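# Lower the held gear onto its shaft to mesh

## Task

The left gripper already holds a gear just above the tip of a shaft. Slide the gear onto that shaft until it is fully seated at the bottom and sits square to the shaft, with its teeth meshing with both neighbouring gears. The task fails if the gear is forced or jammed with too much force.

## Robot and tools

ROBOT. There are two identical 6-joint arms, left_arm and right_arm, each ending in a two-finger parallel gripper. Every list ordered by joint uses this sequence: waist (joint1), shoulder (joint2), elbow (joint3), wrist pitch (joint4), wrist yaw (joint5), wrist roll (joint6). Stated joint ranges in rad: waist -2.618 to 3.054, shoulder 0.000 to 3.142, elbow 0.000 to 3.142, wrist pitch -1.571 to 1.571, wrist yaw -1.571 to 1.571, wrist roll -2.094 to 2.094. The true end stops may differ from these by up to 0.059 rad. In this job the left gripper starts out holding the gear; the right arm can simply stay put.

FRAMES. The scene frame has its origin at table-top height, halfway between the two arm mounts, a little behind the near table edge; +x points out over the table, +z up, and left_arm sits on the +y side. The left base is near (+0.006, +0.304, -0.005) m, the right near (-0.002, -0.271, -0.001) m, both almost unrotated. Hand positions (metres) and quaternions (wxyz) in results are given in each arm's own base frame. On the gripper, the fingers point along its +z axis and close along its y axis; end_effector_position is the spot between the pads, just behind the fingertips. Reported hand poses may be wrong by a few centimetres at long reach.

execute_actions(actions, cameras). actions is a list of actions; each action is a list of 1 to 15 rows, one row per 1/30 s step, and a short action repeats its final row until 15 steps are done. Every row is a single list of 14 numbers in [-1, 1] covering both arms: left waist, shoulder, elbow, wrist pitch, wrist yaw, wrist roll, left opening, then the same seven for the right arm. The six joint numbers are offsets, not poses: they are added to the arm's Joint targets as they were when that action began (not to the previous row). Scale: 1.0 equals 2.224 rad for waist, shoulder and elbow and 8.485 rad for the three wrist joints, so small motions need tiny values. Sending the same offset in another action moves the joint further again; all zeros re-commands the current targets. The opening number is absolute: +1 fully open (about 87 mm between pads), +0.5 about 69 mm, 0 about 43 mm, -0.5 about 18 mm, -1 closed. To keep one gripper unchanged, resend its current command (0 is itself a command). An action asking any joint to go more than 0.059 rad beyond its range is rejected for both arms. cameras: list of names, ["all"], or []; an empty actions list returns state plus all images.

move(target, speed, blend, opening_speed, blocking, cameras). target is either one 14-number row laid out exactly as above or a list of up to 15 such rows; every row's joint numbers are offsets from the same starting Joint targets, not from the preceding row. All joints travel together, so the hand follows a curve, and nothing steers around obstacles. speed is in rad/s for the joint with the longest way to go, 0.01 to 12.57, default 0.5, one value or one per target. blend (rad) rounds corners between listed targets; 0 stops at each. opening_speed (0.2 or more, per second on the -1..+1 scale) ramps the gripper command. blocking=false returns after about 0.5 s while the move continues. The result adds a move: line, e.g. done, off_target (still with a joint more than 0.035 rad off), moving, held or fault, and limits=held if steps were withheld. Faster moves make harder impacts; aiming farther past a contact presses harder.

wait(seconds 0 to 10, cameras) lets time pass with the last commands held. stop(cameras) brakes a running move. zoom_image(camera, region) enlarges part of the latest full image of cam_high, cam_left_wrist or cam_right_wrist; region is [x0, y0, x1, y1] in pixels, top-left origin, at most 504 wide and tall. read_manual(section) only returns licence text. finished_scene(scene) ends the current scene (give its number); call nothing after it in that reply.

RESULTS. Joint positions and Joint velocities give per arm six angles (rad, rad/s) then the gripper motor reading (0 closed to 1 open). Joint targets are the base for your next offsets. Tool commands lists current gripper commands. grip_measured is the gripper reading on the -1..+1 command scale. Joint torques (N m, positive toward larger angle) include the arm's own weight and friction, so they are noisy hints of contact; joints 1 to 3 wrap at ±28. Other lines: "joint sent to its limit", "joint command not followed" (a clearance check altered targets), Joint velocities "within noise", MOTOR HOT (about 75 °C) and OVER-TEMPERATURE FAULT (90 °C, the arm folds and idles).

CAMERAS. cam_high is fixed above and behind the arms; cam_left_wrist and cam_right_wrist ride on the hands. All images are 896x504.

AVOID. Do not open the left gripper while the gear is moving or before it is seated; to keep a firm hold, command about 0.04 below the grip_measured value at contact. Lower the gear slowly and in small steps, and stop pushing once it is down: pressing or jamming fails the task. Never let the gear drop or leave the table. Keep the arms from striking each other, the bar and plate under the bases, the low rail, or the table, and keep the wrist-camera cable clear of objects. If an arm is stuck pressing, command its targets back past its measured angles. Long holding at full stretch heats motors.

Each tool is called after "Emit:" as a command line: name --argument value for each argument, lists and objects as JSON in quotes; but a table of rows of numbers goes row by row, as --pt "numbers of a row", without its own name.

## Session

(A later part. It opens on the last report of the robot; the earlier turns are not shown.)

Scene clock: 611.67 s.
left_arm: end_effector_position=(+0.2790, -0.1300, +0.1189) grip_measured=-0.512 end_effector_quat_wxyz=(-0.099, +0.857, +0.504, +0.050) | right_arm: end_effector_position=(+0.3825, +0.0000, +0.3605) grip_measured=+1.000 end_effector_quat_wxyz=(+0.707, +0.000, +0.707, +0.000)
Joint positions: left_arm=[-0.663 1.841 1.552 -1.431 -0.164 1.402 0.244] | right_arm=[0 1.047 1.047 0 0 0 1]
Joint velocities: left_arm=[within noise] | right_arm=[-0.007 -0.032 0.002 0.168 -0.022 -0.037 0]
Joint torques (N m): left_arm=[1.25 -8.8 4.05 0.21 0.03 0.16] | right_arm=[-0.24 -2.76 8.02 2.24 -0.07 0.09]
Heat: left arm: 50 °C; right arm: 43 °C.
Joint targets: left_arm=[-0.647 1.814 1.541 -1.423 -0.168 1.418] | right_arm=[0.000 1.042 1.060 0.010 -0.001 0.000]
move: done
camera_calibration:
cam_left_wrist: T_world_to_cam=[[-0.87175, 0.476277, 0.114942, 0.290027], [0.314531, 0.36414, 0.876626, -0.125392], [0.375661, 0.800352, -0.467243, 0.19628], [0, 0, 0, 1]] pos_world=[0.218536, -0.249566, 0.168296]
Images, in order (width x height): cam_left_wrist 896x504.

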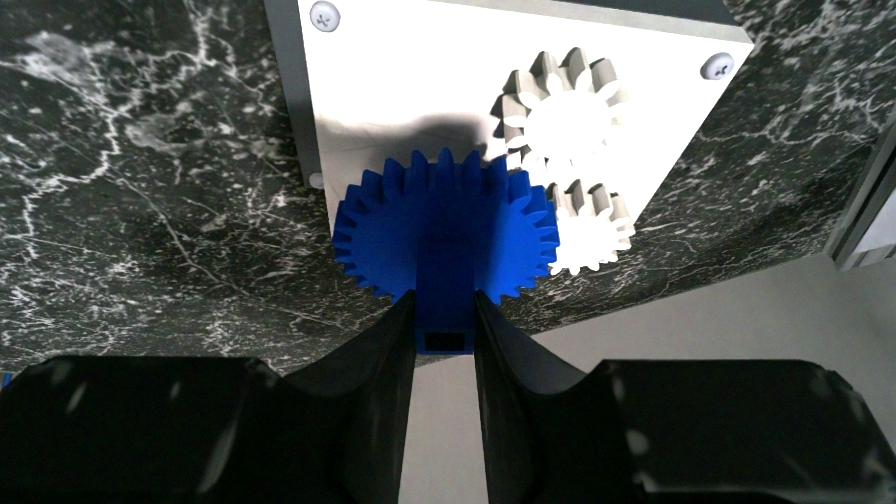

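Emit:
move --target '[-0.0175,0,0,0,0,0,-1,0,0,0,0,0,0,1]' --speed 0.04

Emit:
move --target '[-0.0045,0,0,0,0,0,-1,0,0,0,0,0,0,1]' --speed 0.04

Emit:
move --target '[-0.0045,0,0,0,0,0,-1,0,0,0,0,0,0,1]' --speed 0.04

Scene clock: 642.53 s.
left_arm: end_effector_position=(+0.2765, -0.1344, +0.1185) grip_measured=-0.512 end_effector_quat_wxyz=(-0.099, +0.861, +0.496, +0.051) | right_arm: end_effector_position=(+0.3825, +0.0000, +0.3605) grip_measured=+1.000 end_effector_quat_wxyz=(+0.707, +0.000, +0.707, +0.000)
Joint positions: left_arm=[-0.681 1.841 1.55 -1.43 -0.166 1.403 0.244] | right_arm=[0 1.047 1.047 0 0 0 1]
Joint torques (N m): left_arm=[-0.57 -8.83 4.26 0.21 0.05 0.14] | right_arm=[-0.24 -2.76 8.02 2.24 -0.07 0.1]
Heat: left arm: 49 °C; right arm: 43 °C.
Joint targets: left_arm=[-0.685 1.814 1.541 -1.423 -0.168 1.419] | right_arm=[0.000 1.042 1.060 0.010 -0.001 0.000]
move: done

Scene clock: 643.23 s.
left_arm: end_effector_position=(+0.2752, -0.1371, +0.1185) grip_measured=-0.512 end_effector_quat_wxyz=(-0.099, +0.863, +0.492, +0.051) | right_arm: end_effector_position=(+0.3825, +0.0000, +0.3605) grip_measured=+1.000 end_effector_quat_wxyz=(+0.707, +0.000, +0.707, +0.000)
Joint positions: left_arm=[-0.69 1.841 1.55 -1.43 -0.166 1.403 0.244] | right_arm=[0 1.047 1.047 0 0 0 1]
Joint torques (N m): left_arm=[-0.68 -8.91 4.25 0.16 0.06 0.14] | right_arm=[-0.24 -2.77 8.02 2.24 -0.07 0.09]
Heat: left arm: 49 °C; right arm: 43 °C.
Joint targets: left_arm=[-0.696 1.814 1.541 -1.423 -0.168 1.419] | right_arm=[0.000 1.042 1.060 0.010 -0.001 0.000]
move: done

Scene clock: 643.93 s.
left_arm: end_effector_position=(+0.2738, -0.1398, +0.1185) grip_measured=-0.512 end_effector_quat_wxyz=(-0.099, +0.866, +0.488, +0.052) | right_arm: end_effector_position=(+0.3825, +0.0000, +0.3605) grip_measured=+1.000 end_effector_quat_wxyz=(+0.707, +0.000, +0.707, +0.000)
Joint positions: left_arm=[-0.7 1.841 1.55 -1.43 -0.166 1.403 0.244] | right_arm=[0 1.047 1.047 0 0 0 1]
Joint torques (N m): left_arm=[-0.55 -8.83 4.16 0.2 0.06 0.17] | right_arm=[-0.24 -2.77 8.01 2.24 -0.07 0.09]
Heat: left arm: 49 °C; right arm: 43 °C.
Joint targets: left_arm=[-0.706 1.814 1.541 -1.423 -0.168 1.419] | right_arm=[0.000 1.042 1.060 0.010 -0.001 0.000]
move: done

Emit:
move --target '[0,0,-0.009,0,0,0,-1,0,0,0,0,0,0,1]' --speed 0.05

Emit:
move --target '[0.0115,0,0,0,0,0,-1,0,0,0,0,0,0,1]' --speed 0.04

Emit:
move --target '[0.0045,0,0,0,0,0,-1,0,0,0,0,0,0,1]' --speed 0.04

Emit:
move --target '[0.0045,0,0,0,0,0,-1,0,0,0,0,0,0,1]' --speed 0.04

Scene clock: 654.30 s.
left_arm: end_effector_position=(+0.2729, -0.1395, +0.1173) grip_measured=-0.512 end_effector_quat_wxyz=(-0.100, +0.867, +0.485, +0.054) | right_arm: end_effector_position=(+0.3825, +0.0000, +0.3605) grip_measured=+1.000 end_effector_quat_wxyz=(+0.707, +0.000, +0.707, +0.000)
Joint positions: left_arm=[-0.704 1.838 1.54 -1.425 -0.171 1.404 0.244] | right_arm=[0 1.047 1.047 0 0 0 1]
Joint torques (N m): left_arm=[-0.34 -8.54 3.41 0.13 0.11 0.16] | right_arm=[-0.24 -2.76 8.02 2.24 -0.07 0.09]
Heat: left arm: 49 °C; right arm: 43 °C.
Joint targets: left_arm=[-0.706 1.814 1.521 -1.423 -0.168 1.418] | right_arm=[0.000 1.042 1.060 0.010 -0.001 0.000]
move: done

Scene clock: 655.27 s.
left_arm: end_effector_position=(+0.2739, -0.1375, +0.1176) grip_measured=-0.512 end_effector_quat_wxyz=(-0.100, +0.865, +0.488, +0.054) | right_arm: end_effector_position=(+0.3825, +0.0000, +0.3605) grip_measured=+1.000 end_effector_quat_wxyz=(+0.707, +0.000, +0.707, +0.000)
Joint positions: left_arm=[-0.697 1.837 1.54 -1.425 -0.171 1.404 0.244] | right_arm=[0 1.047 1.047 0 0 0 1]
Joint torques (N m): left_arm=[1.46 -8.51 3.44 0.15 0.09 0.12] | right_arm=[-0.24 -2.76 8.02 2.24 -0.07 0.09]
Heat: left arm: 49 °C; right arm: 43 °C.
Joint targets: left_arm=[-0.680 1.814 1.521 -1.423 -0.168 1.418] | right_arm=[0.000 1.042 1.060 0.010 -0.001 0.000]
move: done

Scene clock: 655.97 s.
left_arm: end_effector_position=(+0.2753, -0.1350, +0.1180) grip_measured=-0.512 end_effector_quat_wxyz=(-0.099, +0.863, +0.493, +0.054) | right_arm: end_effector_position=(+0.3825, +0.0000, +0.3605) grip_measured=+1.000 end_effector_quat_wxyz=(+0.707, +0.000, +0.707, +0.000)
Joint positions: left_arm=[-0.687 1.835 1.54 -1.424 -0.171 1.404 0.244] | right_arm=[0 1.047 1.047 0 0 0 1]
Joint torques (N m): left_arm=[1.43 -8.43 3.38 0.11 0.11 0.13] | right_arm=[-0.24 -2.77 8.01 2.24 -0.07 0.09]
Heat: left arm: 49 °C; right arm: 43 °C.
Joint targets: left_arm=[-0.670 1.815 1.521 -1.423 -0.168 1.418] | right_arm=[0.000 1.042 1.060 0.010 -0.001 0.000]
move: done

Scene clock: 656.67 s.
left_arm: end_effector_position=(+0.2766, -0.1324, +0.1184) grip_measured=-0.512 end_effector_quat_wxyz=(-0.099, +0.861, +0.497, +0.053) | right_arm: end_effector_position=(+0.3825, +0.0000, +0.3605) grip_measured=+1.000 end_effector_quat_wxyz=(+0.707, +0.000, +0.707, +0.000)
Joint positions: left_arm=[-0.678 1.834 1.54 -1.424 -0.171 1.404 0.244] | right_arm=[0 1.047 1.047 0 0 0 1]
Joint torques (N m): left_arm=[1.51 -8.17 3.52 0.12 0.12 0.15] | right_arm=[-0.24 -2.76 8.02 2.24 -0.06 0.09]
Heat: left arm: 49 °C; right arm: 43 °C.
Joint targets: left_arm=[-0.660 1.814 1.521 -1.423 -0.168 1.418] | right_arm=[0.000 1.042 1.060 0.010 -0.001 0.000]
move: done

Emit:
move --target '[0.0031,0.0277,0.0373,-0.0062,0.0046,0,-1,0,0,0,0,0,0,1]' --speed 0.08 --cameras '["cam_left_wrist"]'

Emit:
zoom_image --camera "cam_left_wrist" --region '[320, 60, 660, 300]'

Scene clock: 671.07 s.
left_arm: end_effector_position=(+0.2777, -0.1360, +0.1184) grip_measured=-0.512 end_effector_quat_wxyz=(-0.098, +0.858, +0.504, +0.034) | right_arm: end_effector_position=(+0.3825, +0.0000, +0.3605) grip_measured=+1.000 end_effector_quat_wxyz=(+0.707, +0.000, +0.707, +0.000)
Joint positions: left_arm=[-0.665 1.861 1.582 -1.451 -0.135 1.404 0.244] | right_arm=[0 1.047 1.047 0 0 0 1]
Joint torques (N m): left_arm=[0.94 -5.71 6.61 -0.14 0.16 0.13] | right_arm=[-0.24 -2.77 8.02 2.24 -0.07 0.09]
Heat: left arm: 47 °C; right arm: 43 °C.
Joint targets: left_arm=[-0.653 1.876 1.604 -1.475 -0.129 1.418] | right_arm=[0.000 1.042 1.060 0.010 -0.001 0.000]
move: done
camera_calibration:
cam_left_wrist: T_world_to_cam=[[-0.868882, 0.47767, 0.129904, 0.289401], [0.336965, 0.378491, 0.86209, -0.124906], [0.362627, 0.792828, -0.489822, 0.206553], [0, 0, 0, 1]] pos_world=[0.218643, -0.254724, 0.17126]
Images, in order (width x height): cam_left_wrist 896x504.

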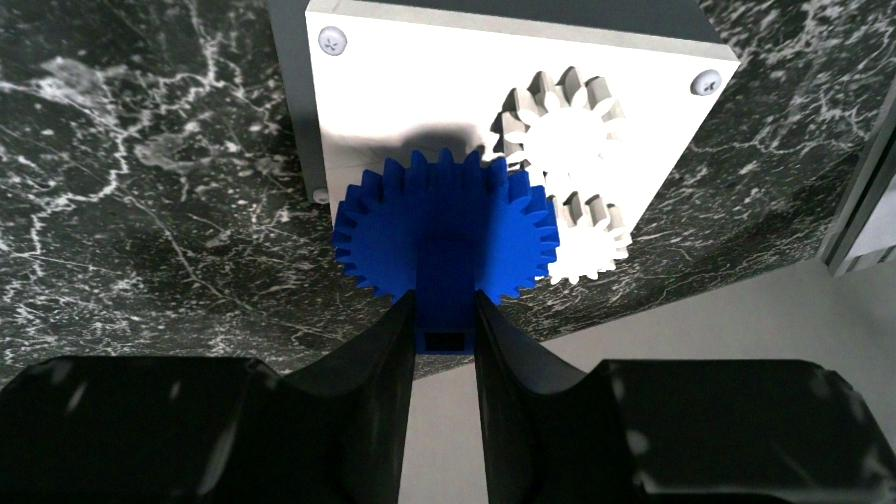

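Scaled by 1.482 from the camera's 896x504 image, which has a finer 1280x720 frame.

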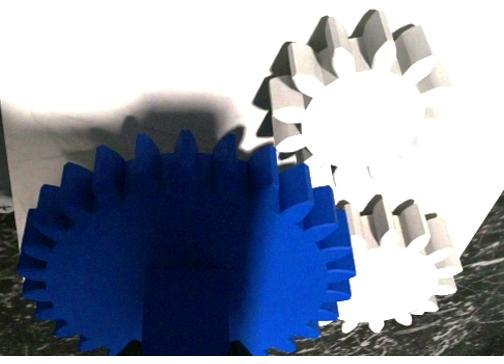

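Emit:
move --target '[0,0.009,0,0,0,0,-1,0,0,0,0,0,0,1]' --speed 0.05

Scene clock: 680.47 s.
left_arm: end_effector_position=(+0.2781, -0.1364, +0.1132) grip_measured=-0.512 end_effector_quat_wxyz=(-0.107, +0.857, +0.502, +0.031) | right_arm: end_effector_position=(+0.3825, +0.0000, +0.3605) grip_measured=+1.000 end_effector_quat_wxyz=(+0.707, +0.000, +0.707, +0.000)
Joint positions: left_arm=[-0.665 1.881 1.584 -1.451 -0.135 1.404 0.244] | right_arm=[0 1.047 1.047 0 0 0 1]
Joint torques (N m): left_arm=[0.94 -5.81 6.54 -0.18 0.17 0.11] | right_arm=[-0.24 -2.77 8.02 2.24 -0.07 0.09]
Heat: left arm: 45 °C; right arm: 43 °C.
Joint targets: left_arm=[-0.653 1.896 1.604 -1.476 -0.129 1.419] | right_arm=[0.000 1.042 1.060 0.010 -0.001 0.000]
move: done

Emit:
wait --seconds 0.1 --cameras '["cam_left_wrist","cam_high"]'

Emit:
zoom_image --camera "cam_left_wrist" --region '[460, 80, 660, 300]'

Emit:
zoom_image --camera "cam_high" --region '[480, 225, 560, 295]'

Scene clock: 693.27 s.
left_arm: end_effector_position=(+0.2781, -0.1364, +0.1132) grip_measured=-0.512 end_effector_quat_wxyz=(-0.107, +0.857, +0.502, +0.031) | right_arm: end_effector_position=(+0.3825, +0.0000, +0.3605) grip_measured=+1.000 end_effector_quat_wxyz=(+0.707, +0.000, +0.707, +0.000)
Joint positions: left_arm=[-0.665 1.881 1.584 -1.451 -0.135 1.404 0.244] | right_arm=[0 1.047 1.047 0 0 0 1]
Joint torques (N m): left_arm=[1.01 -5.86 6.41 -0.16 0.17 0.12] | right_arm=[-0.24 -2.76 8.02 2.24 -0.06 0.09]
Heat: left arm: 44 °C; right arm: 43 °C.
Joint targets: left_arm=[-0.653 1.896 1.604 -1.476 -0.129 1.419] | right_arm=[0.000 1.042 1.060 0.010 -0.001 0.000]
Tool commands: left_gripper/opening=-1.0 right_gripper/opening=+1.0
wait: 0.10 s; at rest from the start
camera_calibration:
cam_left_wrist: T_world_to_cam=[[-0.866748, 0.476433, 0.147511, 0.287896], [0.349335, 0.36884, 0.861349, -0.125102], [0.355967, 0.798103, -0.486126, 0.206319], [0, 0, 0, 1]] pos_world=[0.219794, -0.255684, 0.165585]
Images, in order (width x height): cam_high 896x504, cam_left_wrist 896x504.

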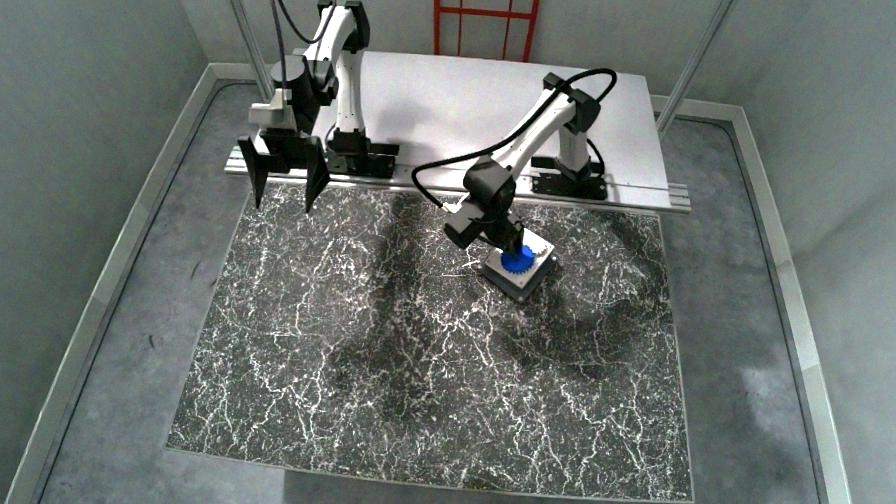

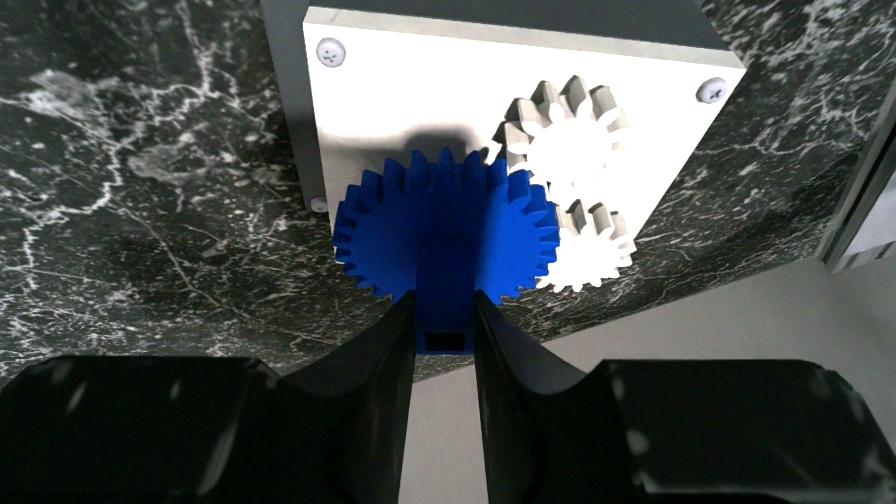

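Scaled by 2.291 from the camera's 896x504 image, which has a finer 1280x720 frame.

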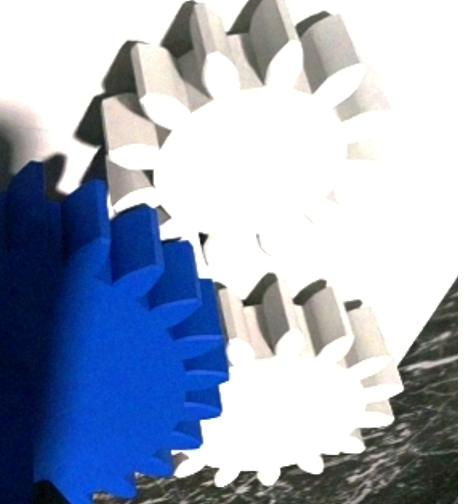

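Scaled by 6.300 from the camera's 896x504 image, which has a finer 1280x720 frame.

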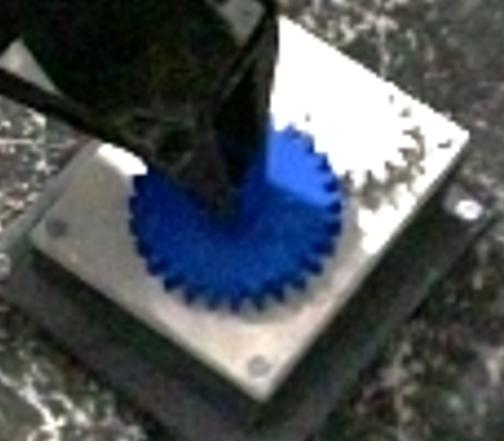

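Emit:
move --target '[0,0,-0.022,0.0064,0,0,-1,0,0,0,0,0,0,1]' --speed 0.04

Scene clock: 697.97 s.
left_arm: end_effector_position=(+0.2785, -0.1366, +0.1111) grip_measured=-0.512 end_effector_quat_wxyz=(-0.106, +0.858, +0.503, +0.031) | right_arm: end_effector_position=(+0.3825, +0.0000, +0.3605) grip_measured=+1.000 end_effector_quat_wxyz=(+0.707, +0.000, +0.707, +0.000)
Joint positions: left_arm=[-0.665 1.881 1.576 -1.441 -0.135 1.404 0.244] | right_arm=[0 1.047 1.047 0 0 0 1]
Joint torques (N m): left_arm=[0.98 -5.74 3.23 0.25 0.17 0.13] | right_arm=[-0.24 -2.76 8.02 2.24 -0.07 0.09]
Heat: left arm: 44 °C; right arm: 43 °C.
Joint targets: left_arm=[-0.653 1.896 1.555 -1.421 -0.129 1.419] | right_arm=[0.000 1.042 1.060 0.010 -0.001 0.000]
move: done

Emit:
move --pt "0 -0.0324 0 0 0 0 -1 0 0 0 0 0 0 1" --pt "0 -0.0418 -0.0081 0.0020 0 0.0098 -1 0 0 0 0 0 0 1" --speed 0.08 --cameras '["cam_left_wrist"]'

Emit:
zoom_image --camera "cam_left_wrist" --region '[460, 80, 660, 300]'

Scene clock: 773.80 s.
left_arm: end_effector_position=(+0.2793, -0.1369, +0.1125) grip_measured=-0.512 end_effector_quat_wxyz=(-0.094, +0.877, +0.470, +0.032) | right_arm: end_effector_position=(+0.3825, +0.0000, +0.3605) grip_measured=+1.000 end_effector_quat_wxyz=(+0.707, +0.000, +0.707, +0.000)
Joint positions: left_arm=[-0.665 1.846 1.543 -1.416 -0.135 1.484 0.244] | right_arm=[0 1.047 1.047 0 0 0 1]
Joint torques (N m): left_arm=[0.88 -10.21 4.46 0.21 0.14 0.18] | right_arm=[-0.24 -2.76 8.01 2.24 -0.06 0.09]
Heat: left arm: 42 °C; right arm: 44 °C.
Joint targets: left_arm=[-0.653 1.803 1.537 -1.404 -0.129 1.502] | right_arm=[0.000 1.042 1.060 0.010 -0.001 0.000]
move: off_target (left_arm); left_arm: the shoulder is farthest, 0.043 rad from its target
camera_calibration:
cam_left_wrist: T_world_to_cam=[[-0.828014, 0.54524, 0.130787, 0.289734], [0.372089, 0.359827, 0.855613, -0.131719], [0.419454, 0.757125, -0.50082, 0.184359], [0, 0, 0, 1]] pos_world=[0.211585, -0.250162, 0.167137]
Images, in order (width x height): cam_left_wrist 896x504.

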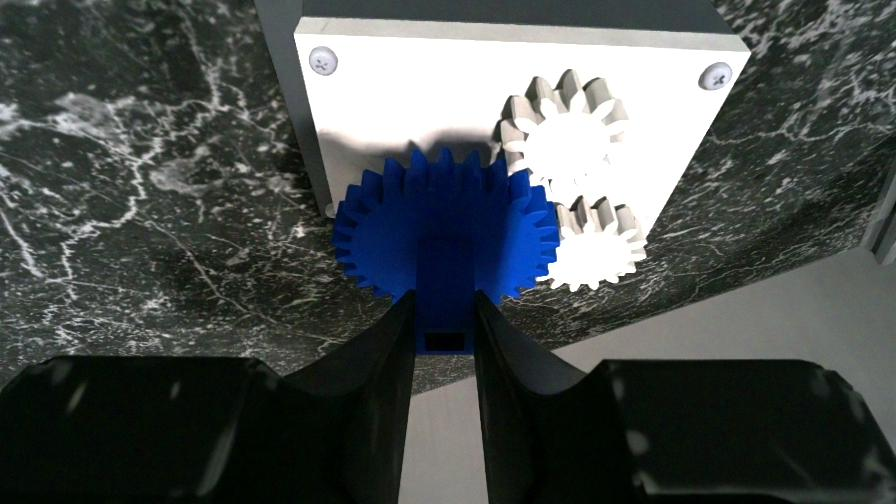

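Scaled by 2.291 from the camera's 896x504 image, which has a finer 1280x720 frame.

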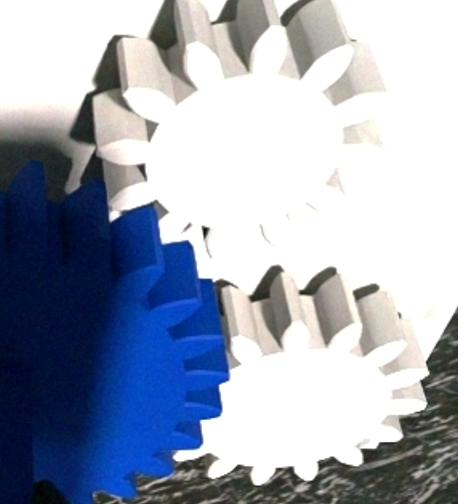

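Emit:
move --target '[0,0,-0.0115,0.0012,0,0,-1,0,0,0,0,0,0,1]' --speed 0.05

Emit:
move --target '[0,0,0,0,0,0.0059,-1,0,0,0,0,0,0,1]' --speed 0.05

Emit:
move --target '[0,0,0,0,0,0.0059,-1,0,0,0,0,0,0,1]' --speed 0.05 --cameras '["cam_left_wrist"]'

Emit:
zoom_image --camera "cam_left_wrist" --region '[460, 80, 660, 300]'

Scene clock: 811.60 s.
left_arm: end_effector_position=(+0.2779, -0.1358, +0.1121) grip_measured=-0.512 end_effector_quat_wxyz=(-0.091, +0.878, +0.468, +0.033) | right_arm: end_effector_position=(+0.3825, +0.0000, +0.3605) grip_measured=+1.000 end_effector_quat_wxyz=(+0.707, +0.000, +0.707, +0.000)
Joint positions: left_arm=[-0.665 1.833 1.526 -1.405 -0.135 1.487 0.244] | right_arm=[0 1.047 1.047 0 0 0 1]
Joint torques (N m): left_arm=[1.06 -8.94 3.85 0.23 0.19 0.12] | right_arm=[-0.24 -2.77 8.02 2.24 -0.07 0.09]
Heat: left arm: 47 °C; right arm: 44 °C.
Joint targets: left_arm=[-0.653 1.803 1.511 -1.394 -0.129 1.502] | right_arm=[0.000 1.042 1.060 0.010 -0.001 0.000]
move: done

Scene clock: 813.03 s.
left_arm: end_effector_position=(+0.2785, -0.1358, +0.1099) grip_measured=-0.512 end_effector_quat_wxyz=(-0.094, +0.889, +0.448, +0.029) | right_arm: end_effector_position=(+0.3825, +0.0000, +0.3605) grip_measured=+1.000 end_effector_quat_wxyz=(+0.707, +0.000, +0.707, +0.000)
Joint positions: left_arm=[-0.664 1.833 1.518 -1.402 -0.133 1.535 0.244] | right_arm=[0 1.047 1.047 0 0 0 1]
Joint torques (N m): left_arm=[0.75 -8.98 4.33 0.2 0.15 0.16] | right_arm=[-0.24 -2.76 8.01 2.24 -0.07 0.09]
Heat: left arm: 47 °C; right arm: 44 °C.
Joint targets: left_arm=[-0.653 1.803 1.511 -1.394 -0.129 1.552] | right_arm=[0.000 1.042 1.060 0.010 -0.001 0.000]
move: done

Scene clock: 814.40 s.
left_arm: end_effector_position=(+0.2798, -0.1368, +0.1097) grip_measured=-0.512 end_effector_quat_wxyz=(-0.095, +0.898, +0.428, +0.027) | right_arm: end_effector_position=(+0.3825, +0.0000, +0.3605) grip_measured=+1.000 end_effector_quat_wxyz=(+0.707, +0.000, +0.707, +0.000)
Joint positions: left_arm=[-0.664 1.833 1.518 -1.403 -0.133 1.579 0.244] | right_arm=[0 1.047 1.047 0 0 0 1]
Joint torques (N m): left_arm=[0.75 -9.05 4.26 0.18 0.16 0.23] | right_arm=[-0.24 -2.76 8.02 2.24 -0.06 0.09]
Heat: left arm: 47 °C; right arm: 44 °C.
Joint targets: left_arm=[-0.653 1.803 1.511 -1.394 -0.129 1.602] | right_arm=[0.000 1.042 1.060 0.010 -0.001 0.000]
move: done
camera_calibration:
cam_left_wrist: T_world_to_cam=[[-0.772132, 0.61897, 0.143832, 0.283476], [0.419872, 0.327037, 0.846614, -0.146308], [0.47699, 0.714089, -0.512404, 0.161849], [0, 0, 0, 1]] pos_world=[0.203111, -0.24319, 0.166026]
Images, in order (width x height): cam_left_wrist 896x504.

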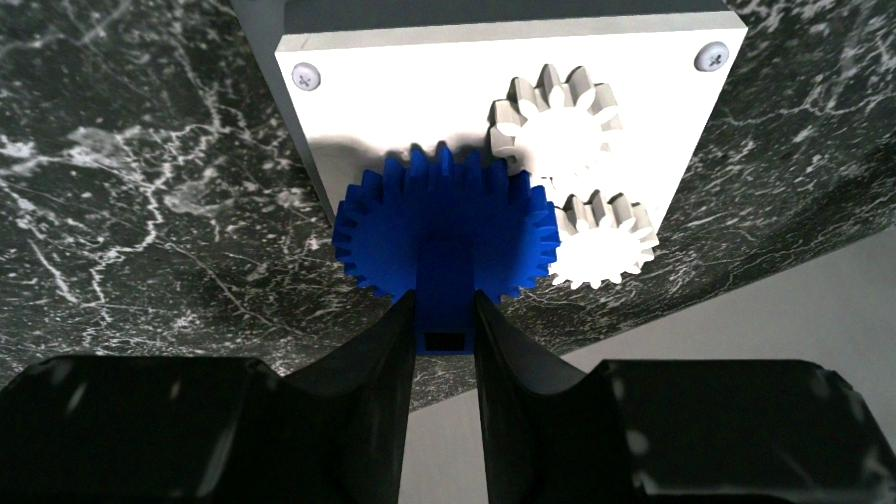

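Scaled by 2.291 from the camera's 896x504 image, which has a finer 1280x720 frame.

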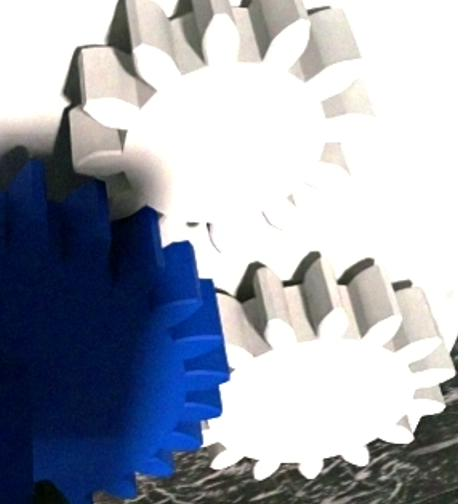

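Emit:
move --target '[0,0,-0.0115,0.0017,0,0,-1,0,0,0,0,0,0,1]' --speed 0.05

Emit:
move --target '[0,0,-0.005,0.0008,0,-0.0059,-1,0,0,0,0,0,0,1]' --speed 0.05

Scene clock: 821.67 s.
left_arm: end_effector_position=(+0.2779, -0.1353, +0.1037) grip_measured=-0.512 end_effector_quat_wxyz=(-0.099, +0.900, +0.425, +0.025) | right_arm: end_effector_position=(+0.3825, +0.0000, +0.3605) grip_measured=+1.000 end_effector_quat_wxyz=(+0.707, +0.000, +0.707, +0.000)
Joint positions: left_arm=[-0.664 1.833 1.493 -1.387 -0.133 1.586 0.244] | right_arm=[0 1.047 1.047 0 0 0 1]
Joint torques (N m): left_arm=[0.85 -9.03 4.42 0.16 0.16 0.16] | right_arm=[-0.24 -2.76 8.01 2.24 -0.06 0.09]
Heat: left arm: 46 °C; right arm: 44 °C.
Joint targets: left_arm=[-0.653 1.803 1.486 -1.379 -0.129 1.602] | right_arm=[0.000 1.042 1.060 0.010 -0.001 0.000]
move: done

Scene clock: 823.03 s.
left_arm: end_effector_position=(+0.2772, -0.1347, +0.1012) grip_measured=-0.512 end_effector_quat_wxyz=(-0.099, +0.896, +0.432, +0.026) | right_arm: end_effector_position=(+0.3825, +0.0000, +0.3605) grip_measured=+1.000 end_effector_quat_wxyz=(+0.707, +0.000, +0.707, +0.000)
Joint positions: left_arm=[-0.664 1.833 1.482 -1.376 -0.133 1.568 0.244] | right_arm=[0 1.047 1.047 0 0 0 1]
Joint torques (N m): left_arm=[0.83 -9.06 4.33 0.13 0.13 -0.18] | right_arm=[-0.24 -2.76 8.02 2.24 -0.07 0.09]
Heat: left arm: 46 °C; right arm: 44 °C.
Joint targets: left_arm=[-0.653 1.803 1.475 -1.373 -0.129 1.552] | right_arm=[0.000 1.042 1.060 0.010 -0.001 0.000]
move: done

Emit:
move --target '[0,0,-0.0115,0.0025,0,0,-1,0,0,0,0,0,0,1]' --speed 0.05 --cameras '["cam_left_wrist","cam_high"]'

Emit:
zoom_image --camera "cam_left_wrist" --region '[320, 60, 680, 320]'

Emit:
zoom_image --camera "cam_high" --region '[480, 225, 560, 295]'

Scene clock: 829.40 s.
left_arm: end_effector_position=(+0.2771, -0.1346, +0.1007) grip_measured=-0.512 end_effector_quat_wxyz=(-0.094, +0.896, +0.434, +0.028) | right_arm: end_effector_position=(+0.3825, +0.0000, +0.3605) grip_measured=+1.000 end_effector_quat_wxyz=(+0.707, +0.000, +0.707, +0.000)
Joint positions: left_arm=[-0.664 1.823 1.469 -1.362 -0.134 1.566 0.244] | right_arm=[0 1.047 1.047 0 0 0 1]
Joint torques (N m): left_arm=[0.84 -8.2 3.32 0.22 0.13 -0.15] | right_arm=[-0.24 -2.77 8.02 2.24 -0.07 0.1]
Heat: left arm: 45 °C; right arm: 44 °C.
Joint targets: left_arm=[-0.653 1.803 1.449 -1.351 -0.129 1.552] | right_arm=[0.000 1.042 1.060 0.010 -0.001 0.000]
move: done
camera_calibration:
cam_left_wrist: T_world_to_cam=[[-0.780573, 0.609202, 0.139922, 0.282702], [0.411833, 0.332846, 0.848297, -0.135507], [0.470212, 0.719782, -0.5107, 0.159451], [0, 0, 0, 1]] pos_world=[0.2015, -0.241889, 0.156826]
Images, in order (width x height): cam_high 896x504, cam_left_wrist 896x504.

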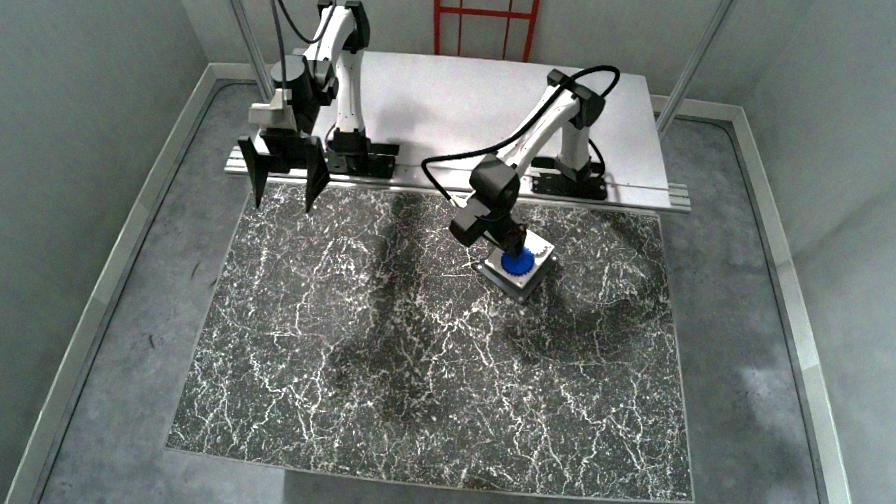

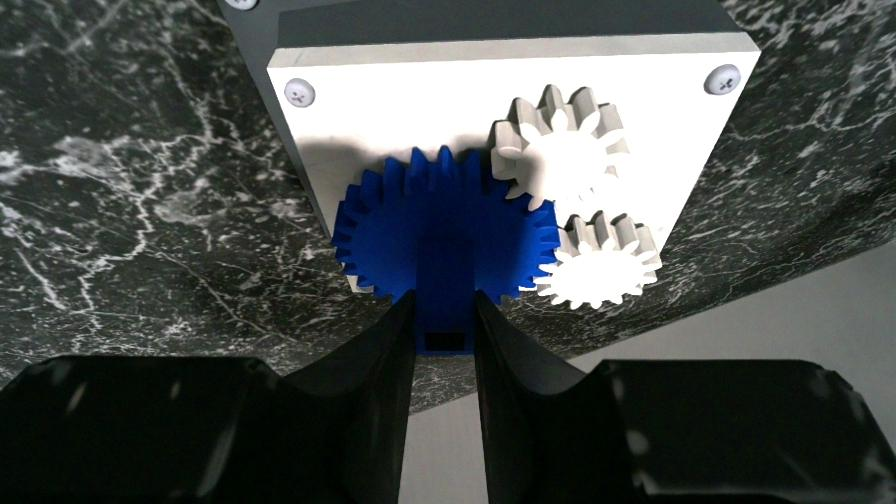

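Scaled by 1.400 from the camera's 896x504 image, which has a finer 1280x720 frame.

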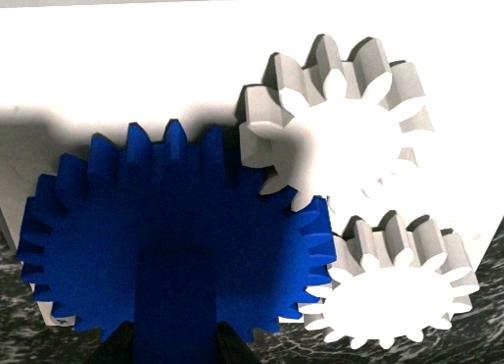

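Scaled by 6.300 from the camera's 896x504 image, which has a finer 1280x720 frame.

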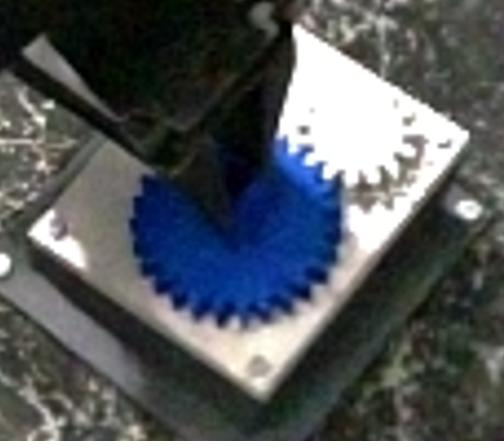

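Emit:
move --pt "0 0 0.0045 -0.0008 0 0 -1 0 0 0 0 0 0 1" --pt "0 0 0.0045 -0.0008 0 0 -0.25 0 0 0 0 0 0 1" --speed 0.1 --opening_speed 0.6 --cameras '["cam_left_wrist"]'

Emit:
zoom_image --camera "cam_left_wrist" --region '[320, 60, 680, 320]'

Scene clock: 843.90 s.
left_arm: end_effector_position=(+0.2767, -0.1343, +0.1001) grip_measured=-0.250 end_effector_quat_wxyz=(-0.095, +0.895, +0.434, +0.028) | right_arm: end_effector_position=(+0.3825, +0.0000, +0.3605) grip_measured=+1.000 end_effector_quat_wxyz=(+0.707, +0.000, +0.707, +0.000)
Joint positions: left_arm=[-0.664 1.823 1.467 -1.362 -0.133 1.565 0.375] | right_arm=[0 1.047 1.047 0 0 0 1]
Joint torques (N m): left_arm=[0.83 -8.21 4.22 0.12 0.15 -0.16] | right_arm=[-0.24 -2.76 8.01 2.24 -0.07 0.09]
Heat: left arm: 45 °C; right arm: 44 °C.
Joint targets: left_arm=[-0.653 1.803 1.459 -1.358 -0.129 1.552] | right_arm=[0.000 1.042 1.060 0.010 -0.001 0.000]
move: done
camera_calibration:
cam_left_wrist: T_world_to_cam=[[-0.780557, 0.608792, 0.141786, 0.282015], [0.413148, 0.332243, 0.847893, -0.135373], [0.469083, 0.720407, -0.510856, 0.159597], [0, 0, 0, 1]] pos_world=[0.201193, -0.241686, 0.156327]
Images, in order (width x height): cam_left_wrist 896x504.

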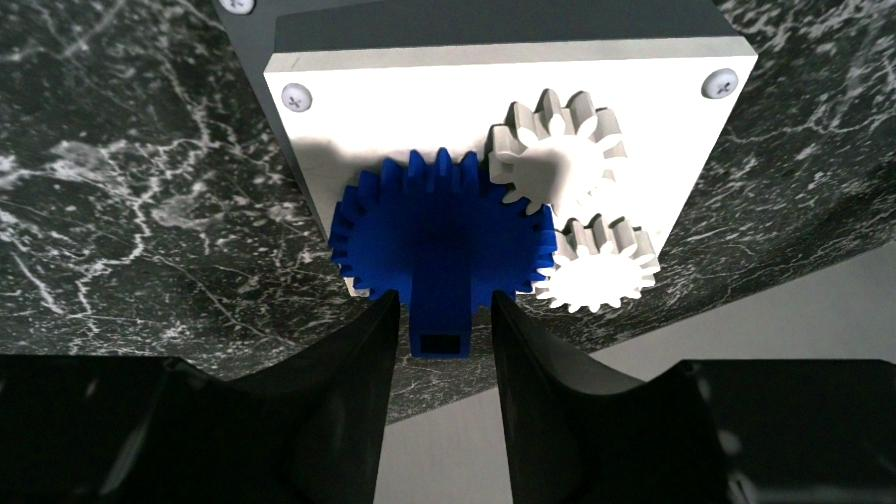

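Scaled by 1.400 from the camera's 896x504 image, which has a finer 1280x720 frame.

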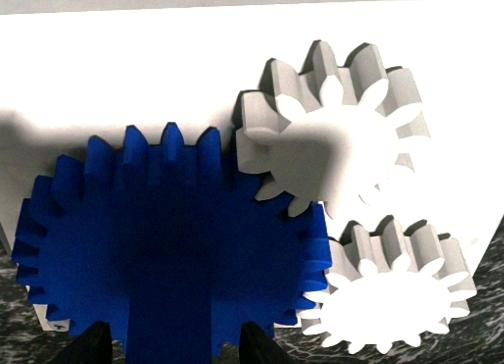

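Emit:
move --target '[-0.015,-0.057,0.035,-0.0067,0,0,-0.25,0,0,0,0,0,0,1]' --speed 0.15 --cameras '["cam_left_wrist","cam_high"]'

Emit:
zoom_image --camera "cam_left_wrist" --region '[280, 0, 720, 320]'

Scene clock: 856.00 s.
left_arm: end_effector_position=(+0.2774, -0.1417, +0.1452) grip_measured=-0.250 end_effector_quat_wxyz=(-0.034, +0.900, +0.432, +0.057) | right_arm: end_effector_position=(+0.3825, +0.0000, +0.3605) grip_measured=+1.000 end_effector_quat_wxyz=(+0.707, +0.000, +0.707, +0.000)
Joint positions: left_arm=[-0.681 1.708 1.518 -1.393 -0.133 1.565 0.375] | right_arm=[0 1.047 1.047 0 0 0 1]
Joint torques (N m): left_arm=[-0.59 -8.42 6.6 0.15 0.16 -0.18] | right_arm=[-0.24 -2.77 8.02 2.24 -0.06 0.09]
Heat: left arm: 45 °C; right arm: 44 °C.
Joint targets: left_arm=[-0.686 1.676 1.537 -1.415 -0.129 1.552] | right_arm=[0.000 1.042 1.060 0.010 -0.001 0.000]
move: done
camera_calibration:
cam_left_wrist: T_world_to_cam=[[-0.777866, 0.62838, 0.007908, 0.302169], [0.329638, 0.397278, 0.856451, -0.140232], [0.535035, 0.668811, -0.516167, 0.162724], [0, 0, 0, 1]] pos_world=[0.19421, -0.242997, 0.201705]
Images, in order (width x height): cam_high 896x504, cam_left_wrist 896x504.

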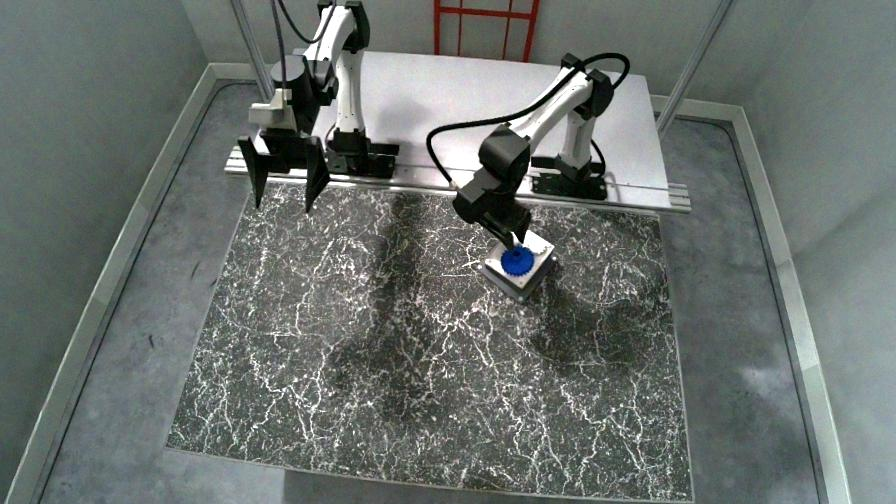

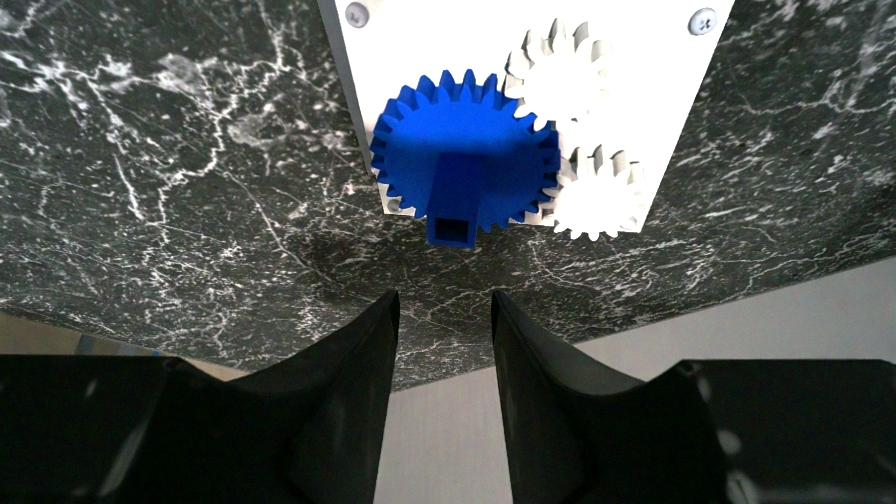

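Scaled by 1.145 from the camera's 896x504 image, which has a finer 1280x720 frame.

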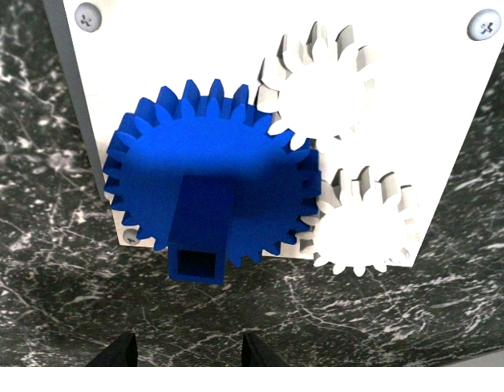

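Emit:
finished_scene --scene 1

The scene is finished: the task was done.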